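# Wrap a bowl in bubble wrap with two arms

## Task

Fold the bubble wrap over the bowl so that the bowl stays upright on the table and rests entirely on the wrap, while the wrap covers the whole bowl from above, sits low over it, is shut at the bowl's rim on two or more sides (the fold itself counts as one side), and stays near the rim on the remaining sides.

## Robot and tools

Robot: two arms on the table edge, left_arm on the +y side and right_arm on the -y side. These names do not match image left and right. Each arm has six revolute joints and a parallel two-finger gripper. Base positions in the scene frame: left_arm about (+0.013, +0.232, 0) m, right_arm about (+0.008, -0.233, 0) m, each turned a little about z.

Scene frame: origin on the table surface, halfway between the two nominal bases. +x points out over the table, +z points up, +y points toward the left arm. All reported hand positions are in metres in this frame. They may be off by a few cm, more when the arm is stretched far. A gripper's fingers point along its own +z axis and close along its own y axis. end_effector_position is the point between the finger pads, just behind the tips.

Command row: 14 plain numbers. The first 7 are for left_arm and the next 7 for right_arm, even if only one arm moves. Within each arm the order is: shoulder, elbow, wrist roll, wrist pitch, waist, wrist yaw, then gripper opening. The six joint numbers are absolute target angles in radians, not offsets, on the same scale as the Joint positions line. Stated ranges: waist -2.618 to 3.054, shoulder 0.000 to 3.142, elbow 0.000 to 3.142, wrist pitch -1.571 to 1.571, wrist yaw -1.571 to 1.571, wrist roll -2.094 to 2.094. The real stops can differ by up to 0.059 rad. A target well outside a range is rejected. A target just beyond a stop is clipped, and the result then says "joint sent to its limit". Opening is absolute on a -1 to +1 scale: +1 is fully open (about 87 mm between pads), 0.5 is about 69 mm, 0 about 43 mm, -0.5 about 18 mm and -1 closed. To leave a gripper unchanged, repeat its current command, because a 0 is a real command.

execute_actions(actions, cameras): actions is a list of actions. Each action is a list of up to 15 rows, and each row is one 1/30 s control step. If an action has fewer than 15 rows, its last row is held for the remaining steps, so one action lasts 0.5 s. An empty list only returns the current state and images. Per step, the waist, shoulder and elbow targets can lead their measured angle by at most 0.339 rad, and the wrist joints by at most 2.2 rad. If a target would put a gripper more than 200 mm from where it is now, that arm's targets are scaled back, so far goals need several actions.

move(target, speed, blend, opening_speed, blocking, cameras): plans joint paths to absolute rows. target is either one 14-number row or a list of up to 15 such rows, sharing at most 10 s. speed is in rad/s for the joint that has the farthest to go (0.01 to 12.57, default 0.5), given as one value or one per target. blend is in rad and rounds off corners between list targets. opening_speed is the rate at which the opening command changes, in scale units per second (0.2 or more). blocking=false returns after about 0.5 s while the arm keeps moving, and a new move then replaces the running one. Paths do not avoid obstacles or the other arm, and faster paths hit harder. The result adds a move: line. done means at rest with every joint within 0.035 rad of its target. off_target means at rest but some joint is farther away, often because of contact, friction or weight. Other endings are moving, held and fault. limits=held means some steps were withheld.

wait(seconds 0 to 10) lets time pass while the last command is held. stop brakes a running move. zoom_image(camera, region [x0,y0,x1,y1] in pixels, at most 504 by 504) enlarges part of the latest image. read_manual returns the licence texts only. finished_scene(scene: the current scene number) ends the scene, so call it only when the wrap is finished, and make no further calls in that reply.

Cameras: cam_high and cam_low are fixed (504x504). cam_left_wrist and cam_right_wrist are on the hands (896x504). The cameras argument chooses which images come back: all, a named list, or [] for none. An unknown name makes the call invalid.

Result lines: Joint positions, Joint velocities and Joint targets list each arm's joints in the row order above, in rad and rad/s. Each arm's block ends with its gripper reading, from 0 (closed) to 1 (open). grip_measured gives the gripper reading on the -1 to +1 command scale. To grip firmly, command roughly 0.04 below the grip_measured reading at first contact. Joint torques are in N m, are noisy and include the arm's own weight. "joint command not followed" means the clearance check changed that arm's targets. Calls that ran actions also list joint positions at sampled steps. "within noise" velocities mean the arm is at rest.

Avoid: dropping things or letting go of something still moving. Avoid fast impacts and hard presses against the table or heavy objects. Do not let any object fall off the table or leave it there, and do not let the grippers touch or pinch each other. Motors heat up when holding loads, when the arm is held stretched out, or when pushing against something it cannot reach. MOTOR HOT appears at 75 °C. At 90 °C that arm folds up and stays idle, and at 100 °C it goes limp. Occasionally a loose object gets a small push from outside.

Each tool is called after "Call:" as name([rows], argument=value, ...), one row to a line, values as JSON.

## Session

Call:
execute_actions(actions=[])

Call:
zoom_image(camera="cam_high", region=[210, 180, 450, 420])

Scene clock: 0.00 s.
left_arm: end_effector_position=(+0.3825, +0.2376, +0.0859) grip_measured=+1.000 end_effector_quat_wxyz=(+0.659, -0.090, +0.745, +0.049) | right_arm: end_effector_position=(+0.3810, -0.2452, +0.0795) grip_measured=+1.000 end_effector_quat_wxyz=(+0.658, +0.054, +0.749, -0.056)
Joint names: [shoulder, elbow, wrist roll, wrist pitch, waist, wrist yaw]
Joint positions: left_arm=[1.512 0.23 -0.087 1.149 -0.064 -0.311 1] | right_arm=[1.568 0.229 0.017 1.208 0.034 0.23 1]
Joint velocities: left_arm=[-0.002 -0.017 -0.037 0.154 0.017 -0.007 0] | right_arm=[within noise]
Joint torques (N m): no reading
Motor temperatures (°C): left_arm=[36 36 21 24 23 21 22] | right_arm=[34 34 25 34 20 23 23]
Heat: left arm: 36 °C; right arm: 34 °C.
Joint targets: left_arm=[1.506 0.238 -0.087 1.156 -0.064 -0.311] | right_arm=[1.561 0.235 0.017 1.213 0.034 0.230]
Tool commands: left_gripper/opening=+1.0 right_gripper/opening=+1.0
camera_calibration:
cam_left_wrist: T_world_to_cam=[[0.192081, -0.980795, 0.0338495, 0.15778], [-0.815064, -0.178645, -0.551141, 0.425132], [0.546603, 0.078274, -0.833726, -0.0135782], [0, 0, 0, 1]] pos_world=[0.323625, 0.23176, 0.217646]
cam_right_wrist: T_world_to_cam=[[-0.147305, -0.989074, 0.00581496, -0.188582], [-0.847756, 0.123225, -0.515873, 0.412161], [0.50952, -0.0809205, -0.856645, -0.00376119], [0, 0, 0, 1]] pos_world=[0.323549, -0.237614, 0.210497]

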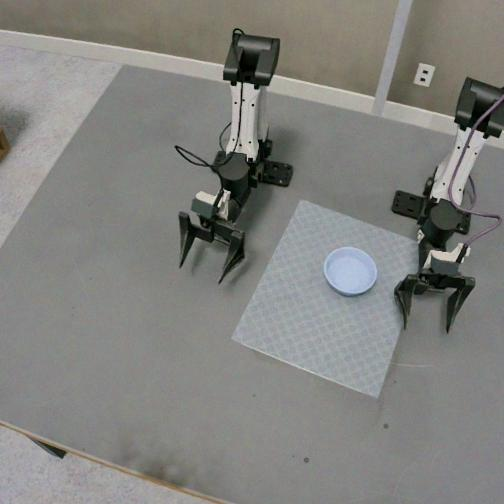

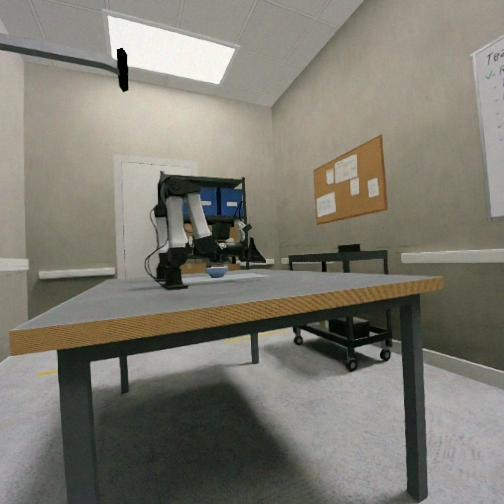

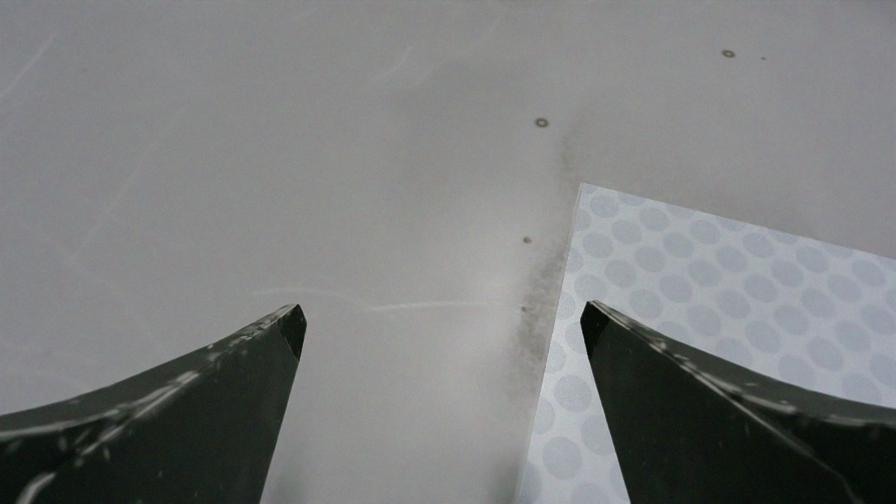

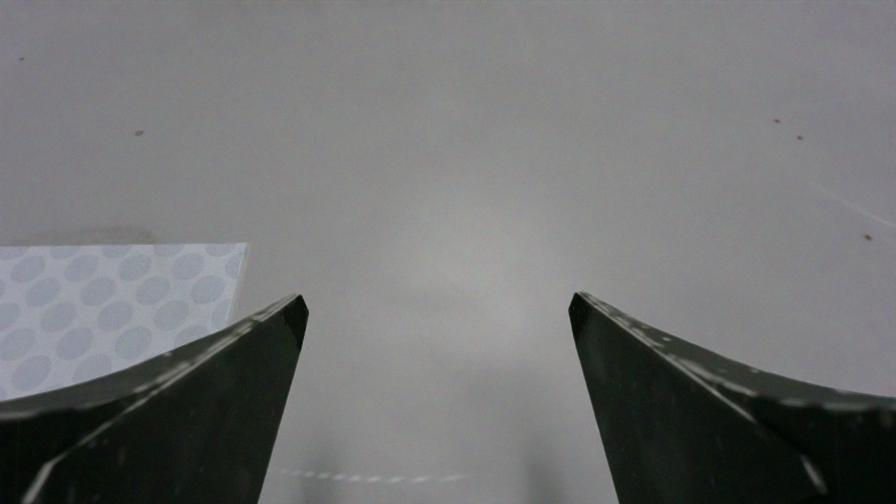

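Scaled by 2.100.

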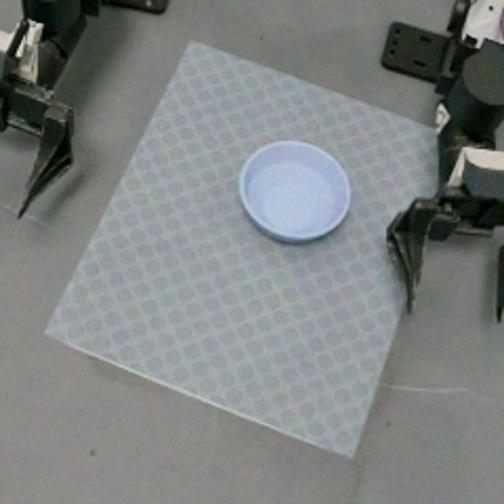

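Call:
move(target=[1.8103,1.489,-0.3675,-1.2497,-0.3115,0,0,1.2834,0.9755,1.012,-1.2631,0.7886,0,0], speed=1.2)

Scene clock: 4.03 s.
left_arm: end_effector_position=(+0.2805, +0.1175, +0.0960) grip_measured=+0.000 end_effector_quat_wxyz=(-0.002, +0.004, +1.000, +0.009) | right_arm: end_effector_position=(+0.0992, -0.0877, +0.0907) grip_measured=+0.000 end_effector_quat_wxyz=(-0.004, +0.091, +0.996, -0.020)
Joint names: [shoulder, elbow, wrist roll, wrist pitch, waist, wrist yaw]
Joint positions: left_arm=[1.805 1.465 -0.356 -1.241 -0.307 -0.016 0.5] | right_arm=[1.301 0.949 1.005 -1.255 0.782 0.018 0.5]
Joint velocities: within noise
Joint torques (N m): left_arm=[-7.77 7.27 -0.27 0.28 -0.53 0.1] | right_arm=[-5.45 7.65 0.15 0.22 0.55 0.04]
Motor temperatures (°C): left_arm=[37 36 21 24 23 21 22] | right_arm=[34 34 25 35 20 23 23]
Heat: left arm: 37 °C; right arm: 35 °C.
Joint targets: left_arm=[1.810 1.489 -0.367 -1.250 -0.311 0.000] | right_arm=[1.283 0.975 1.012 -1.263 0.789 0.000]
move: done
camera_calibration:
cam_left_wrist: T_world_to_cam=[[-0.0193106, -0.99971, -0.0143867, 0.125366], [-0.650079, 0.00162191, 0.759865, 0.132812], [-0.759621, 0.024026, -0.649922, 0.415144], [0, 0, 0, 1]] pos_world=[0.404112, 0.11514, 0.170696]
cam_right_wrist: T_world_to_cam=[[-0.186833, -0.981912, 0.0306818, -0.0720596], [-0.602295, 0.139163, 0.78605, 0.0186187], [-0.776102, 0.12838, -0.617402, 0.286408], [0, 0, 0, 1]] pos_world=[0.220033, -0.110116, 0.164405]

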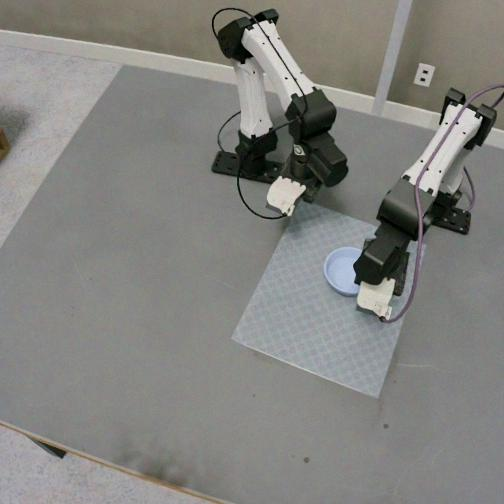

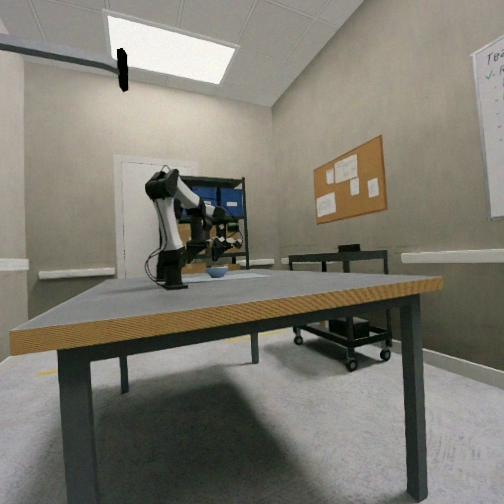

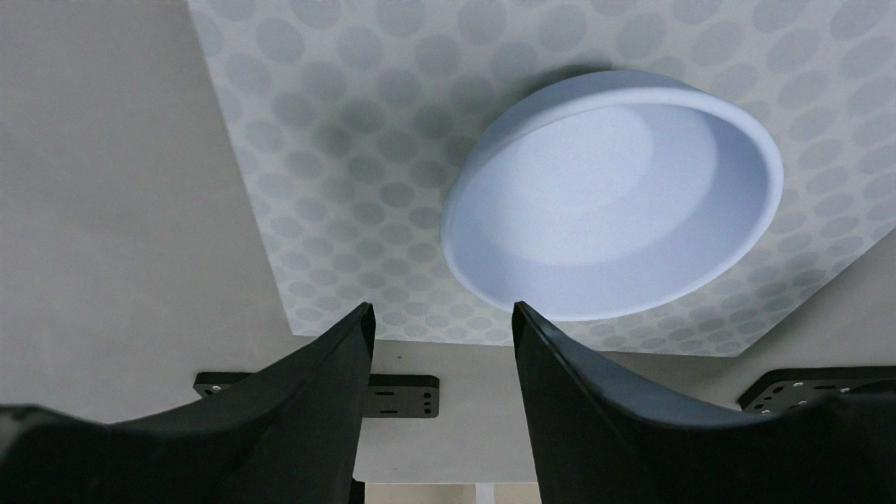

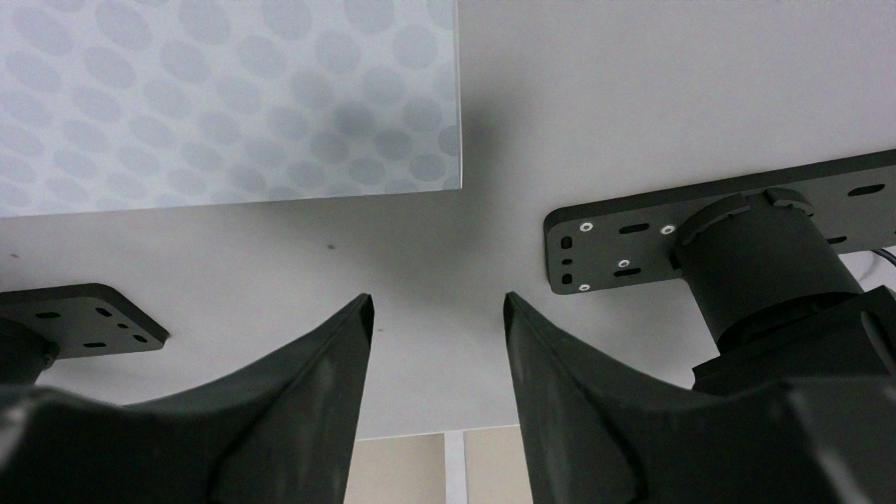

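Call:
move(target=[1.9032,1.3253,-0.3626,-0.9931,-0.3066,0,0,1.2834,0.9755,1.012,-1.2631,0.7886,0,0], speed=0.4, cameras=["cam_left_wrist"])

Scene clock: 6.07 s.
left_arm: end_effector_position=(+0.2909, +0.1132, +0.0311) grip_measured=+0.000 end_effector_quat_wxyz=(-0.003, +0.003, +1.000, +0.009) | right_arm: end_effector_position=(+0.0990, -0.0879, +0.0908) grip_measured=+0.000 end_effector_quat_wxyz=(-0.004, +0.091, +0.996, -0.020)
Joint names: [shoulder, elbow, wrist roll, wrist pitch, waist, wrist yaw]
Joint positions: left_arm=[1.902 1.327 -0.356 -1.009 -0.307 -0.015 0.5] | right_arm=[1.301 0.949 1.005 -1.256 0.782 0.017 0.5]
Joint velocities: within noise
Joint torques (N m): left_arm=[-8.98 5.23 -0.24 0.49 0.09 0.07] | right_arm=[-5.5 7.62 0.07 0.25 0.49 0.05]
Motor temperatures (°C): left_arm=[37 36 21 24 23 21 22] | right_arm=[34 35 25 34 20 23 23]
Heat: left arm: 37 °C; right arm: 35 °C.
Joint targets: left_arm=[1.903 1.325 -0.363 -0.993 -0.307 0.000] | right_arm=[1.283 0.975 1.012 -1.263 0.789 0.000]
move: done
camera_calibration:
cam_left_wrist: T_world_to_cam=[[-0.0188754, -0.999729, -0.0136519, 0.120179], [-0.647379, 0.00181503, 0.762166, 0.187957], [-0.761935, 0.0232242, -0.647237, 0.38162], [0, 0, 0, 1]] pos_world=[0.414717, 0.110942, 0.105385]
Images, in order (width x height): cam_left_wrist 896x504.

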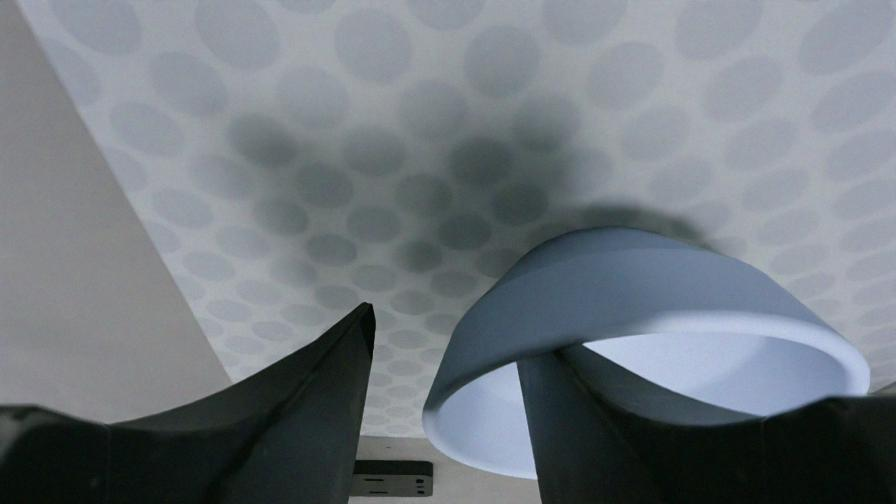

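Call:
move(target=[1.9032,1.3253,-0.3626,-0.9931,-0.315,0,-0.96,1.2834,0.9755,1.012,-1.2631,0.7886,0,0], opening_speed=0.7, cameras=["cam_left_wrist"])

Call:
move(target=[1.8488,1.5378,-0.3626,-1.26,-0.315,0,-0.96,1.2834,0.9755,1.012,-1.2631,0.7886,0,0], speed=0.3, cameras=["cam_left_wrist","cam_high"])

Scene clock: 7.80 s.
left_arm: end_effector_position=(+0.2855, +0.1055, +0.0346) grip_measured=-0.571 end_effector_quat_wxyz=(-0.013, +0.005, +1.000, -0.012) | right_arm: end_effector_position=(+0.0990, -0.0879, +0.0908) grip_measured=+0.000 end_effector_quat_wxyz=(-0.004, +0.091, +0.996, -0.020)
Joint names: [shoulder, elbow, wrist roll, wrist pitch, waist, wrist yaw]
Joint positions: left_arm=[1.894 1.327 -0.356 -1.02 -0.31 0.033 0.215] | right_arm=[1.301 0.949 1.006 -1.256 0.782 0.017 0.5]
Joint velocities: within noise
Joint torques (N m): left_arm=[-8.06 5.09 -0.23 0.66 -0.54 -0.39] | right_arm=[-5.56 7.6 0.12 0.25 0.57 0.06]
Motor temperatures (°C): left_arm=[37 37 21 24 23 21 22] | right_arm=[34 35 25 34 20 23 23]
Heat: left arm: 37 °C; right arm: 35 °C.
Joint targets: left_arm=[1.903 1.325 -0.363 -0.993 -0.315 0.000] | right_arm=[1.283 0.975 1.012 -1.263 0.789 0.000]
move: done
camera_calibration:
cam_left_wrist: T_world_to_cam=[[-0.0206725, -0.999345, 0.0297164, 0.111369], [-0.631951, 0.0360931, 0.774167, 0.173448], [-0.774733, -0.0027753, -0.632283, 0.385861], [0, 0, 0, 1]] pos_world=[0.410852, 0.106107, 0.106386]
Images, in order (width x height): cam_left_wrist 896x504.

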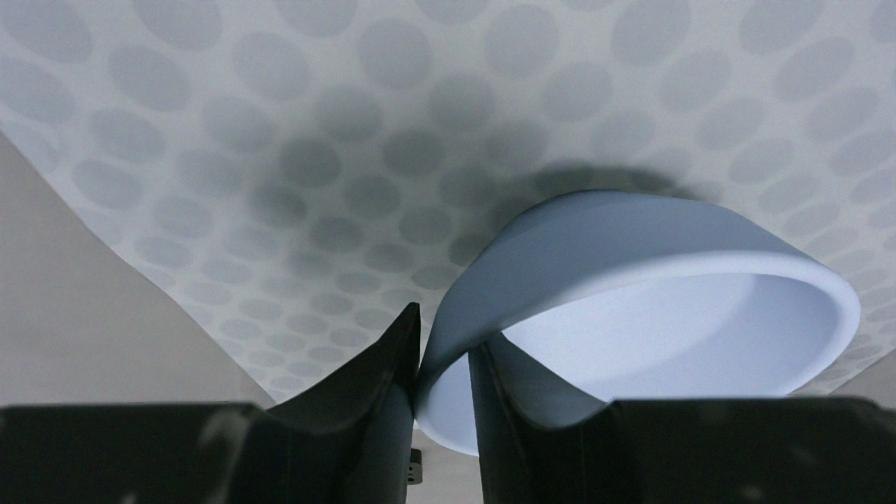

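Scene clock: 9.33 s.
left_arm: end_effector_position=(+0.2874, +0.1089, +0.0828) grip_measured=-0.755 end_effector_quat_wxyz=(-0.024, +0.007, +1.000, +0.007) | right_arm: end_effector_position=(+0.0990, -0.0878, +0.0908) grip_measured=+0.000 end_effector_quat_wxyz=(-0.005, +0.091, +0.996, -0.020)
Joint names: [shoulder, elbow, wrist roll, wrist pitch, waist, wrist yaw]
Joint positions: left_arm=[1.887 1.509 -0.356 -1.244 -0.313 0.005 0.123] | right_arm=[1.301 0.949 1.006 -1.256 0.782 0.017 0.5]
Joint velocities: within noise
Joint torques (N m): left_arm=[-12.88 7.84 -0.23 0.15 -0.35 -0.16] | right_arm=[-5.83 7.88 0.11 0.23 0.5 0]
Motor temperatures (°C): left_arm=[38 37 21 24 23 21 22] | right_arm=[34 35 25 34 20 23 23]
Heat: left arm: 38 °C; right arm: 35 °C.
Joint targets: left_arm=[1.849 1.538 -0.363 -1.260 -0.315 0.000] | right_arm=[1.283 0.975 1.012 -1.263 0.789 0.000]
move: off_target (left_arm); left_arm: the shoulder is farthest, 0.038 rad from its target
camera_calibration:
cam_left_wrist: T_world_to_cam=[[-0.0252358, -0.999648, -0.00823343, 0.1178], [-0.614992, 0.00903106, 0.788482, 0.134093], [-0.788129, 0.0249614, -0.615003, 0.417255], [0, 0, 0, 1]] pos_world=[0.41429, 0.106132, 0.151853]
Images, in order (width x height): cam_high 504x504, cam_left_wrist 896x504.

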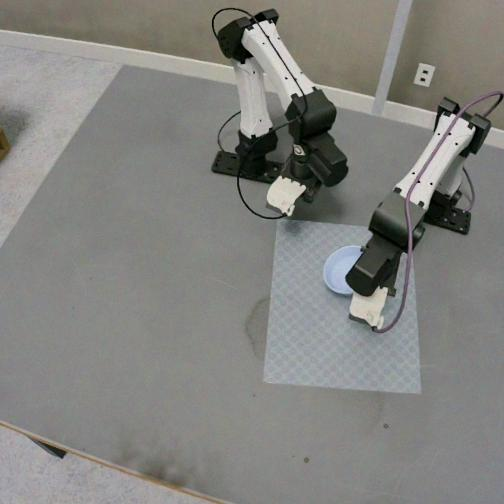

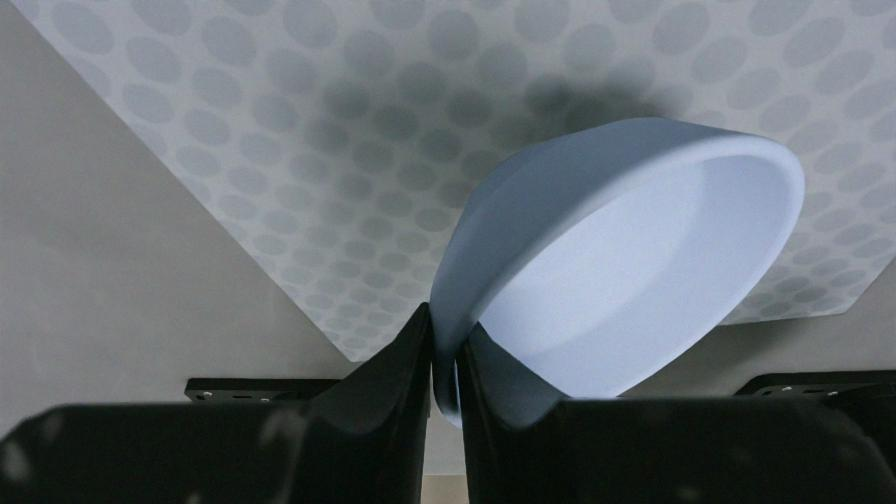

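Call:
move([
  [2.3748,2.3456,-0.1984,-1.5418,-0.142,0,-0.96,1.2834,0.9755,1.012,-1.2631,0.7886,0,0],
  [2.3443,2.0932,-0.1984,-1.3199,-0.142,0,-0.96,1.2834,0.9755,1.012,-1.2631,0.7886,0,0],
], speed=[0.5,0.2])

Call:
zoom_image(camera="cam_low", region=[190, 220, 310, 300])

Scene clock: 13.23 s.
left_arm: end_effector_position=(+0.4148, +0.1403, +0.0531) grip_measured=-0.748 end_effector_quat_wxyz=(-0.011, -0.003, +1.000, -0.001) | right_arm: end_effector_position=(+0.0989, -0.0879, +0.0908) grip_measured=+0.000 end_effector_quat_wxyz=(-0.005, +0.091, +0.996, -0.020)
Joint names: [shoulder, elbow, wrist roll, wrist pitch, waist, wrist yaw]
Joint positions: left_arm=[2.351 2.113 -0.206 -1.353 -0.144 0.006 0.126] | right_arm=[1.301 0.949 1.006 -1.256 0.782 0.017 0.5]
Joint velocities: within noise
Joint torques (N m): left_arm=[-13.89 4.18 -0.05 0.68 0.01 -0.18] | right_arm=[-5.67 7.69 0.15 0.28 0.76 0.04]
Motor temperatures (°C): left_arm=[40 37 21 24 23 21 22] | right_arm=[34 36 25 34 20 23 23]
Heat: left arm: 40 °C; right arm: 36 °C.
Joint targets: left_arm=[2.344 2.093 -0.198 -1.320 -0.142 0.000] | right_arm=[1.283 0.975 1.012 -1.263 0.789 0.000]
move: done
camera_calibration:
cam_left_wrist: T_world_to_cam=[[-0.00566198, -0.999961, 0.00676063, 0.143317], [-0.636388, 0.00881816, 0.771319, 0.245338], [-0.771348, 0.0000648071, -0.636413, 0.496258], [0, 0, 0, 1]] pos_world=[0.539729, 0.141116, 0.125623]
cam_right_wrist: T_world_to_cam=[[-0.187642, -0.98173, 0.0315565, -0.0723353], [-0.600961, 0.140158, 0.786894, 0.0182966], [-0.776941, 0.12869, -0.616281, 0.286263], [0, 0, 0, 1]] pos_world=[0.219832, -0.110417, 0.164304]

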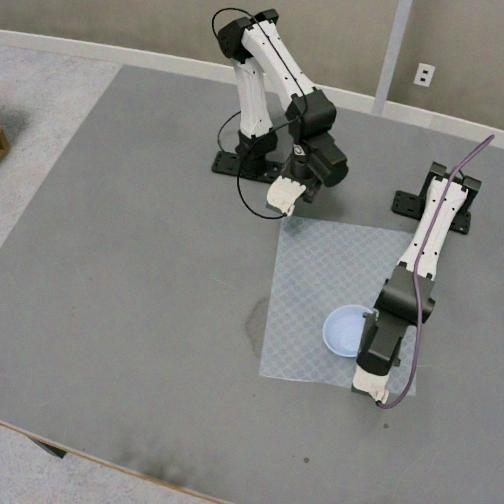

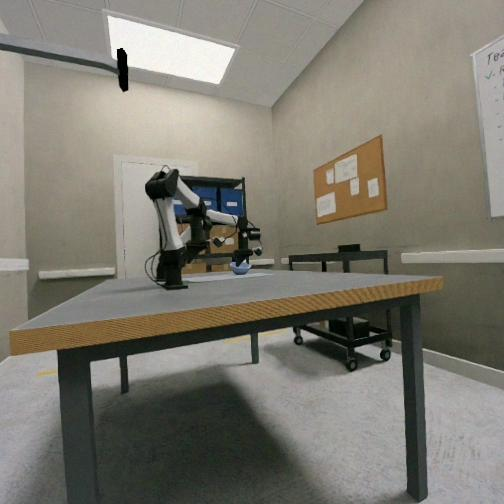

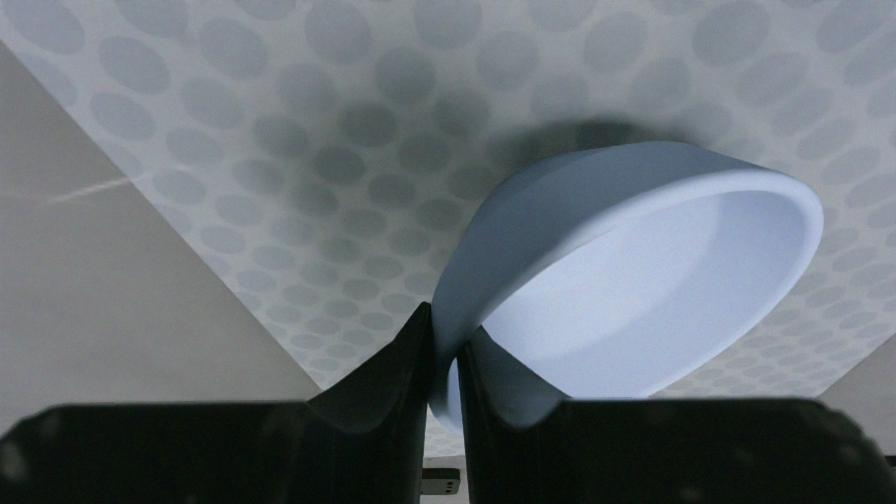

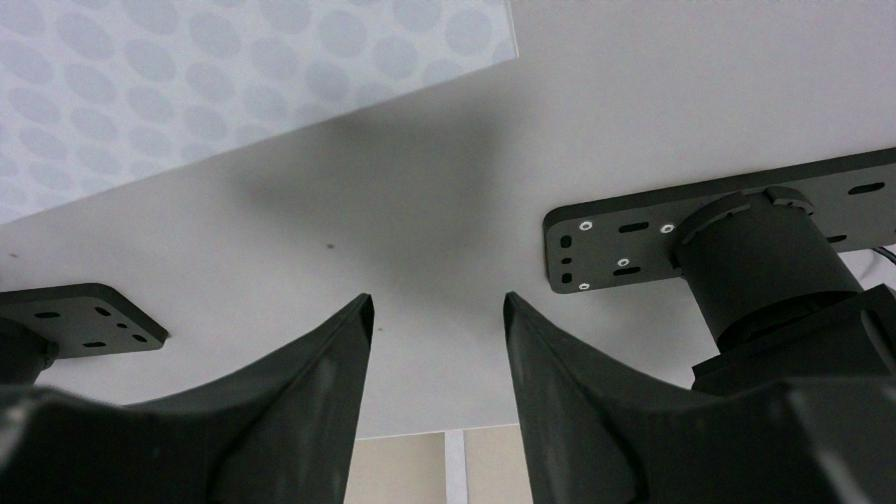

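Scaled by 4.200.

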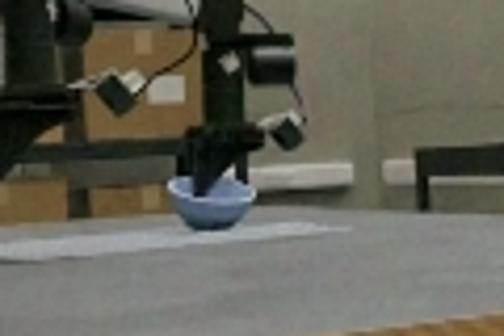

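Call:
move(target=[2.351,2.113,-0.1984,-1.353,-0.142,0,0,1.3972,1.0616,0.478,-1.2354,0.5653,0,0], opening_speed=0.5, cameras=["cam_left_wrist"])

Call:
move([
  [2.3748,2.3456,-0.1984,-1.5418,-0.142,0,0,1.3972,1.0616,0.478,-1.2354,0.5653,0,0],
  [1.0614,0.8428,-0.332,-1.3524,-0.149,0,0,1.3972,1.0616,0.478,-1.2354,0.5653,0,0],
], speed=[0.4,1.0])

Call:
zoom_image(camera="cam_high", region=[230, 200, 450, 420])

Scene clock: 16.00 s.
left_arm: end_effector_position=(+0.4144, +0.1402, +0.0516) grip_measured=+0.000 end_effector_quat_wxyz=(-0.011, -0.003, +1.000, -0.001) | right_arm: end_effector_position=(+0.1450, -0.1168, +0.0963) grip_measured=+0.000 end_effector_quat_wxyz=(-0.006, -0.063, +0.998, -0.013)
Joint names: [shoulder, elbow, wrist roll, wrist pitch, waist, wrist yaw]
Joint positions: left_arm=[2.351 2.106 -0.205 -1.348 -0.144 0.007 0.5] | right_arm=[1.386 1.035 0.485 -1.243 0.571 0.016 0.5]
Joint velocities: within noise
Joint torques (N m): left_arm=[-13.23 6.15 -0.07 0.33 0.2 -0.18] | right_arm=[-3.55 7.77 0.03 0.46 -0.47 -0.01]
Motor temperatures (°C): left_arm=[41 37 21 24 23 21 22] | right_arm=[34 36 24 34 20 23 23]
Heat: left arm: 41 °C; right arm: 36 °C.
Joint targets: left_arm=[2.351 2.113 -0.198 -1.353 -0.142 0.000] | right_arm=[1.397 1.061 0.478 -1.235 0.565 0.000]
move: done
camera_calibration:
cam_left_wrist: T_world_to_cam=[[-0.00638602, -0.999954, 0.00720302, 0.143561], [-0.635122, 0.00961961, 0.772352, 0.245618], [-0.772385, 0.000357452, -0.635154, 0.495243], [0, 0, 0, 1]] pos_world=[0.539433, 0.141015, 0.123818]
Images, in order (width x height): cam_left_wrist 896x504.

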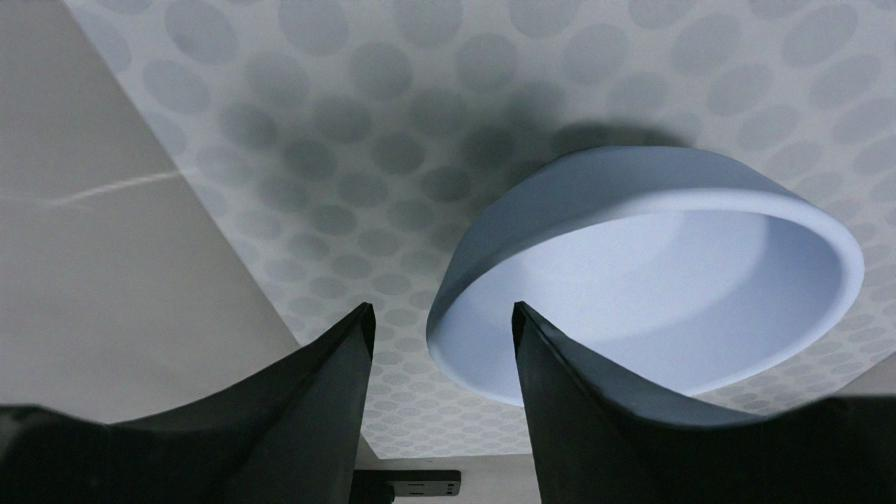

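Scene clock: 18.97 s.
left_arm: end_effector_position=(+0.1098, +0.1972, +0.1006) grip_measured=+0.000 end_effector_quat_wxyz=(-0.008, -0.060, +0.998, -0.002) | right_arm: end_effector_position=(+0.1451, -0.1168, +0.0963) grip_measured=+0.000 end_effector_quat_wxyz=(-0.006, -0.064, +0.998, -0.013)
Joint names: [shoulder, elbow, wrist roll, wrist pitch, waist, wrist yaw]
Joint positions: left_arm=[1.069 0.846 -0.32 -1.363 -0.144 0.007 0.5] | right_arm=[1.386 1.035 0.484 -1.243 0.571 0.016 0.5]
Joint velocities: within noise
Joint torques (N m): left_arm=[-2.22 5.29 -0.27 0.51 -0.55 -0.2] | right_arm=[-3.49 7.77 -0.02 0.47 -0.25 0.03]
Motor temperatures (°C): left_arm=[41 37 21 24 23 21 22] | right_arm=[34 36 24 34 20 23 23]
Heat: left arm: 41 °C; right arm: 36 °C.
Joint targets: left_arm=[1.062 0.843 -0.332 -1.353 -0.149 0.000] | right_arm=[1.397 1.061 0.478 -1.235 0.565 0.000]
move: done
camera_calibration:
cam_left_wrist: T_world_to_cam=[[0.108185, -0.994108, 0.00668813, 0.184581], [-0.636888, -0.0641415, 0.768284, 0.0289232], [-0.763328, -0.0873767, -0.640074, 0.307922], [0, 0, 0, 1]] pos_world=[0.233498, 0.212254, 0.173638]
cam_right_wrist: T_world_to_cam=[[0.120796, -0.992553, 0.0156931, -0.13669], [-0.607848, -0.0614595, 0.791671, 0.0227816], [-0.784811, -0.10517, -0.610746, 0.302536], [0, 0, 0, 1]] pos_world=[0.267793, -0.102454, 0.168882]

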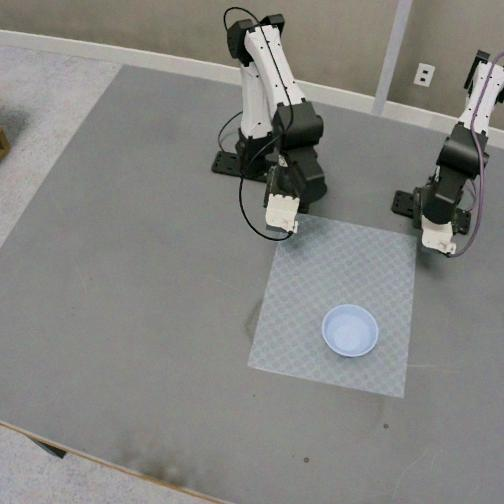

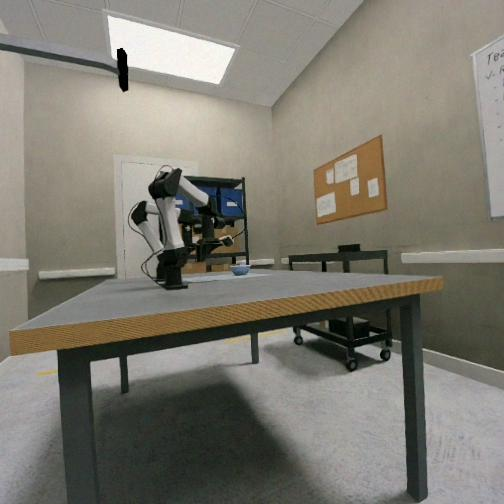

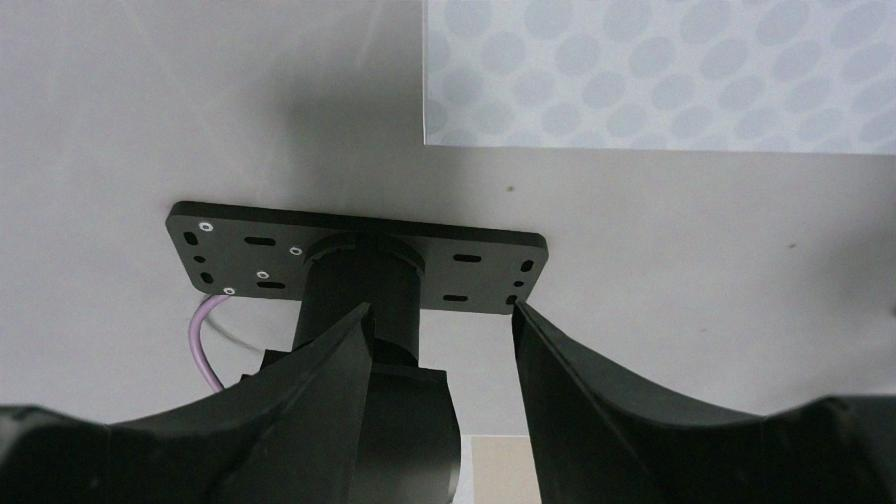

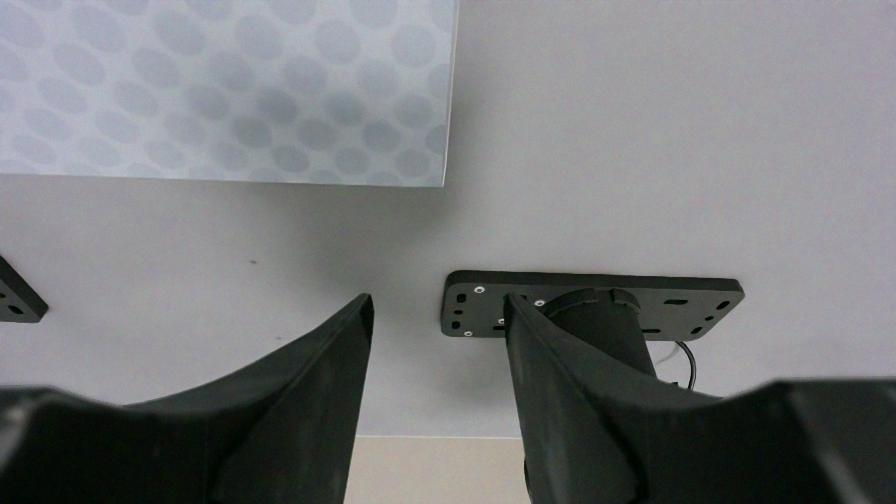

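Scaled by 2.291.

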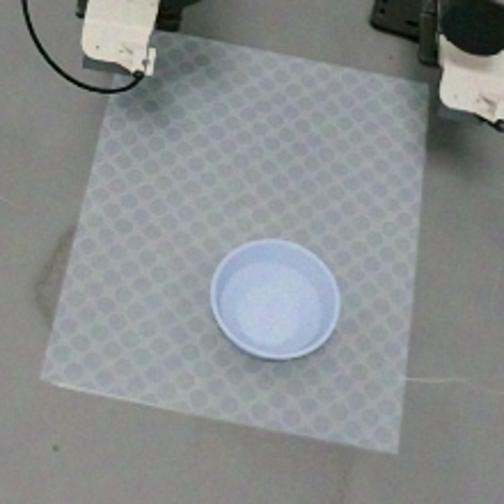

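Call:
move([
  [1.1936,0.6333,-0.215,-1.0107,-0.146,0,0,1.4125,0.7877,0.6145,-0.9462,0.5875,0,0],
  [1.2255,0.5761,-0.215,-0.9216,-0.146,0,0,1.4462,0.7369,0.6145,-0.8617,0.5875,0,0],
], speed=[0.6,0.2], cameras=["cam_left_wrist","cam_right_wrist"])

Scene clock: 21.40 s.
left_arm: end_effector_position=(+0.1288, +0.1972, +0.0138) grip_measured=+0.000 end_effector_quat_wxyz=(-0.002, -0.013, +1.000, -0.003) | right_arm: end_effector_position=(+0.1418, -0.1119, +0.0152) grip_measured=+0.000 end_effector_quat_wxyz=(+0.009, -0.006, +1.000, -0.004)
Joint names: [shoulder, elbow, wrist roll, wrist pitch, waist, wrist yaw]
Joint positions: left_arm=[1.221 0.58 -0.227 -0.933 -0.144 0.007 0.5] | right_arm=[1.435 0.745 0.608 -0.871 0.58 0.016 0.5]
Joint velocities: within noise
Joint torques (N m): left_arm=[-2 5.23 -0.03 0.55 -0.14 -0.12] | right_arm=[-3.9 4.08 0.14 0.51 0.83 0.02]
Motor temperatures (°C): left_arm=[41 37 21 24 23 21 22] | right_arm=[34 36 24 33 20 23 23]
Heat: left arm: 41 °C; right arm: 36 °C.
Joint targets: left_arm=[1.225 0.576 -0.215 -0.922 -0.146 0.000] | right_arm=[1.446 0.737 0.615 -0.862 0.588 0.000]
move: done
camera_calibration:
cam_left_wrist: T_world_to_cam=[[0.0148121, -0.999832, 0.0107585, 0.19616], [-0.649454, -0.00143929, 0.760399, 0.0970679], [-0.760256, -0.0182502, -0.649367, 0.253002], [0, 0, 0, 1]] pos_world=[0.252482, 0.200885, 0.0883704]
cam_right_wrist: T_world_to_cam=[[0.00614979, -0.999979, -0.00181236, -0.114448], [-0.634235, -0.0053017, 0.773122, 0.0955304], [-0.773116, -0.00360508, -0.634254, 0.261044], [0, 0, 0, 1]] pos_world=[0.26311, -0.112998, 0.0915039]
Images, in order (width x height): cam_left_wrist 896x504, cam_right_wrist 896x504.

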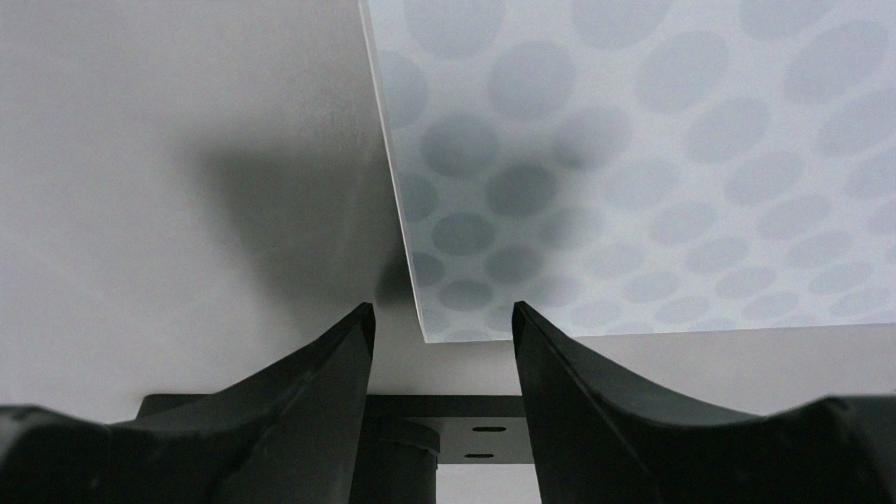

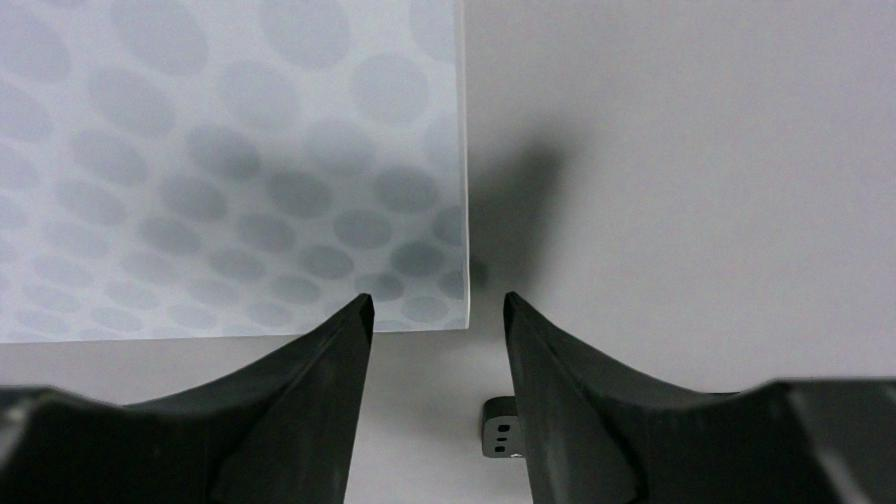

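Good placement; press down and grip.

Call:
move(target=[1.2532,0.5405,-0.215,-0.8583,-0.146,0,0,1.4818,0.6956,0.6145,-0.7848,0.5875,0,0], speed=0.1, cameras=["cam_left_wrist","cam_right_wrist"])

Call:
move(target=[1.2532,0.5405,-0.215,-0.8583,-0.146,0,-1,1.4818,0.6956,0.6145,-0.7848,0.5875,0,-1], opening_speed=0.7, cameras=["cam_left_wrist","cam_right_wrist"])

Scene clock: 22.80 s.
left_arm: end_effector_position=(+0.1289, +0.1968, +0.0092) grip_measured=+0.000 end_effector_quat_wxyz=(-0.004, -0.012, +1.000, -0.004) | right_arm: end_effector_position=(+0.1409, -0.1079, +0.0074) grip_measured=+0.000 end_effector_quat_wxyz=(+0.007, -0.006, +1.000, +0.008)
Joint names: [shoulder, elbow, wrist roll, wrist pitch, waist, wrist yaw]
Joint positions: left_arm=[1.235 0.568 -0.225 -0.91 -0.144 0.009 0.5] | right_arm=[1.448 0.721 0.608 -0.823 0.58 -0.005 0.5]
Joint velocities: within noise
Joint torques (N m): left_arm=[-0.81 3.02 -0.11 0.91 -0.24 -0.19] | right_arm=[-1.58 2.51 0.16 0.85 0.62 0.16]
Motor temperatures (°C): left_arm=[41 37 21 23 23 21 22] | right_arm=[34 36 24 33 20 23 23]
Heat: left arm: 41 °C; right arm: 36 °C.
Joint targets: left_arm=[1.253 0.540 -0.215 -0.858 -0.146 0.000] | right_arm=[1.482 0.695 0.615 -0.785 0.588 0.000]
move: off_target (left_arm, right_arm); left_arm: the wrist pitch is farthest, 0.052 rad from its target; right_arm: the wrist pitch is farthest, 0.039 rad from its target
camera_calibration:
cam_left_wrist: T_world_to_cam=[[0.0129419, -0.99984, 0.0123729, 0.196145], [-0.646856, 0.00106429, 0.762611, 0.0997996], [-0.762502, -0.0178731, -0.646739, 0.250323], [0, 0, 0, 1]] pos_world=[0.252889, 0.200482, 0.0833585]
cam_right_wrist: T_world_to_cam=[[0.00605229, -0.999668, -0.0250368, -0.110272], [-0.630887, -0.0232427, 0.775526, 0.0986854], [-0.775851, 0.0111017, -0.630819, 0.257244], [0, 0, 0, 1]] pos_world=[0.262509, -0.110798, 0.0829802]
Images, in order (width x height): cam_left_wrist 896x504, cam_right_wrist 896x504.

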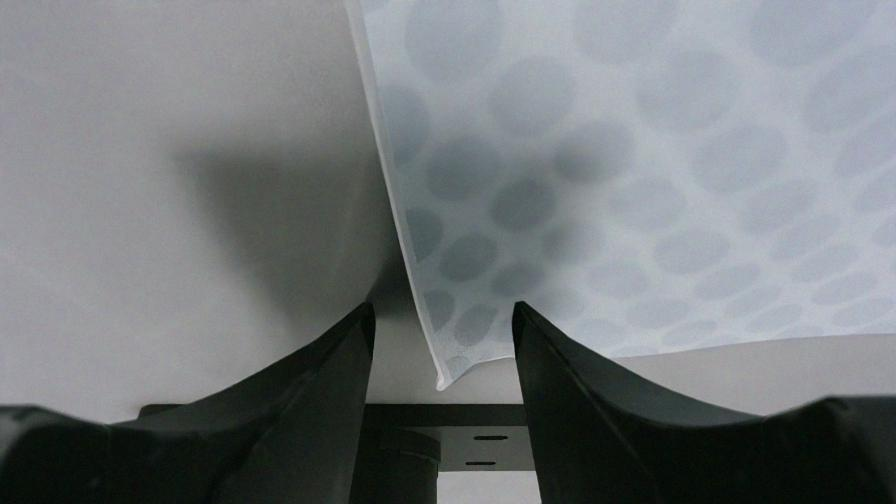

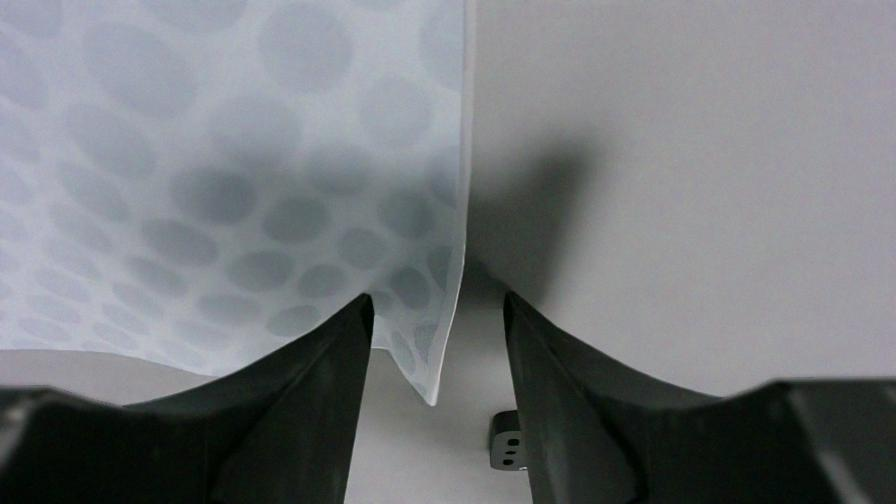

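Scene clock: 24.43 s.
left_arm: end_effector_position=(+0.1306, +0.1836, +0.0095) grip_measured=-0.908 end_effector_quat_wxyz=(-0.003, -0.012, +0.999, -0.041) | right_arm: end_effector_position=(+0.1425, -0.0923, +0.0076) grip_measured=-0.905 end_effector_quat_wxyz=(+0.006, -0.003, +0.999, +0.043)
Joint names: [shoulder, elbow, wrist roll, wrist pitch, waist, wrist yaw]
Joint positions: left_arm=[1.235 0.567 -0.225 -0.891 -0.144 0.082 0.046] | right_arm=[1.451 0.721 0.622 -0.781 0.586 -0.064 0.047]
Joint velocities: within noise
Joint torques (N m): left_arm=[-0.64 3.22 -0.02 0.78 -0.2 -0.84] | right_arm=[-1.99 2.62 -0.01 0.45 0.14 0.69]
Motor temperatures (°C): left_arm=[40 37 21 23 23 21 22] | right_arm=[34 36 24 33 20 23 23]
Heat: left arm: 40 °C; right arm: 36 °C.
Joint targets: left_arm=[1.253 0.541 -0.215 -0.858 -0.146 0.000] | right_arm=[1.482 0.696 0.615 -0.785 0.587 0.000]
move: off_target (left_arm, right_arm); left_arm: the wrist yaw is farthest, 0.082 rad from its target; right_arm: the wrist yaw is farthest, 0.064 rad from its target
camera_calibration:
cam_left_wrist: T_world_to_cam=[[0.0130248, -0.996171, 0.0864523, 0.181426], [-0.649065, 0.0573456, 0.758568, 0.0905879], [-0.760621, -0.0659933, -0.645833, 0.260116], [0, 0, 0, 1]] pos_world=[0.254285, 0.192703, 0.0835899]
cam_right_wrist: T_world_to_cam=[[0.000172943, -0.99542, -0.095596, -0.0928947], [-0.629173, -0.0744118, 0.773695, 0.0948541], [-0.777266, 0.0600126, -0.626304, 0.263114], [0, 0, 0, 1]] pos_world=[0.264205, -0.101201, 0.0825206]
Images, in order (width x height): cam_left_wrist 896x504, cam_right_wrist 896x504.

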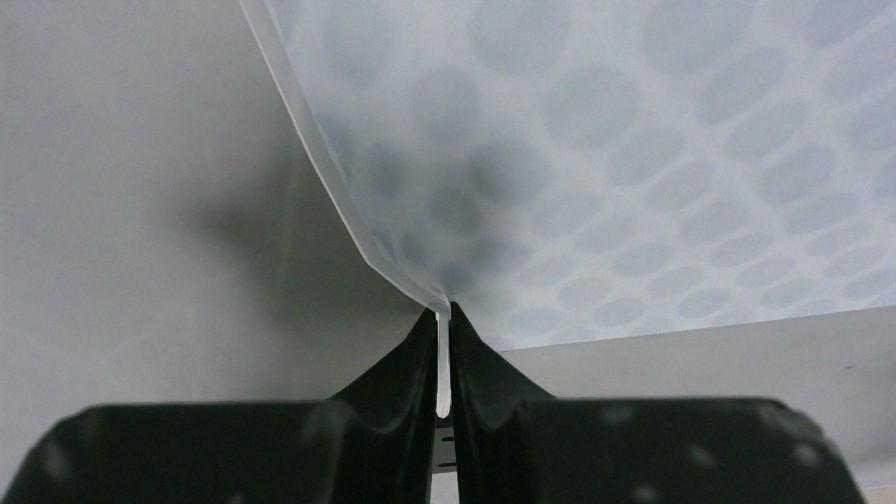

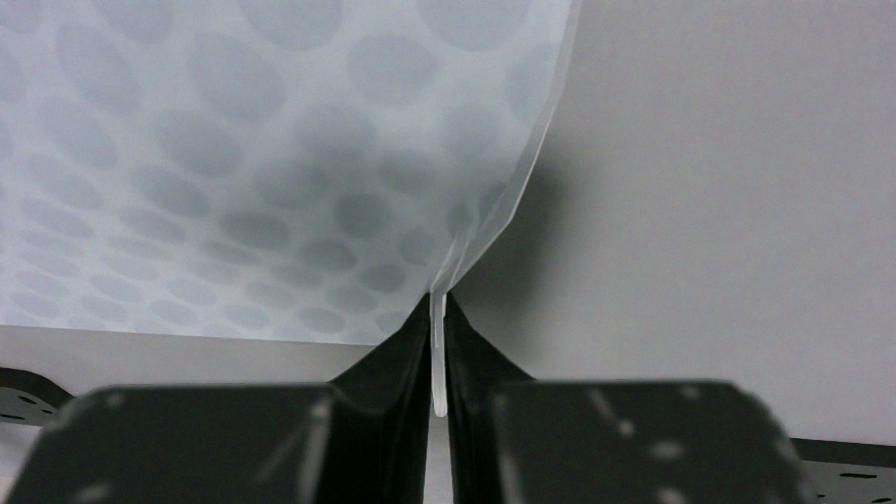

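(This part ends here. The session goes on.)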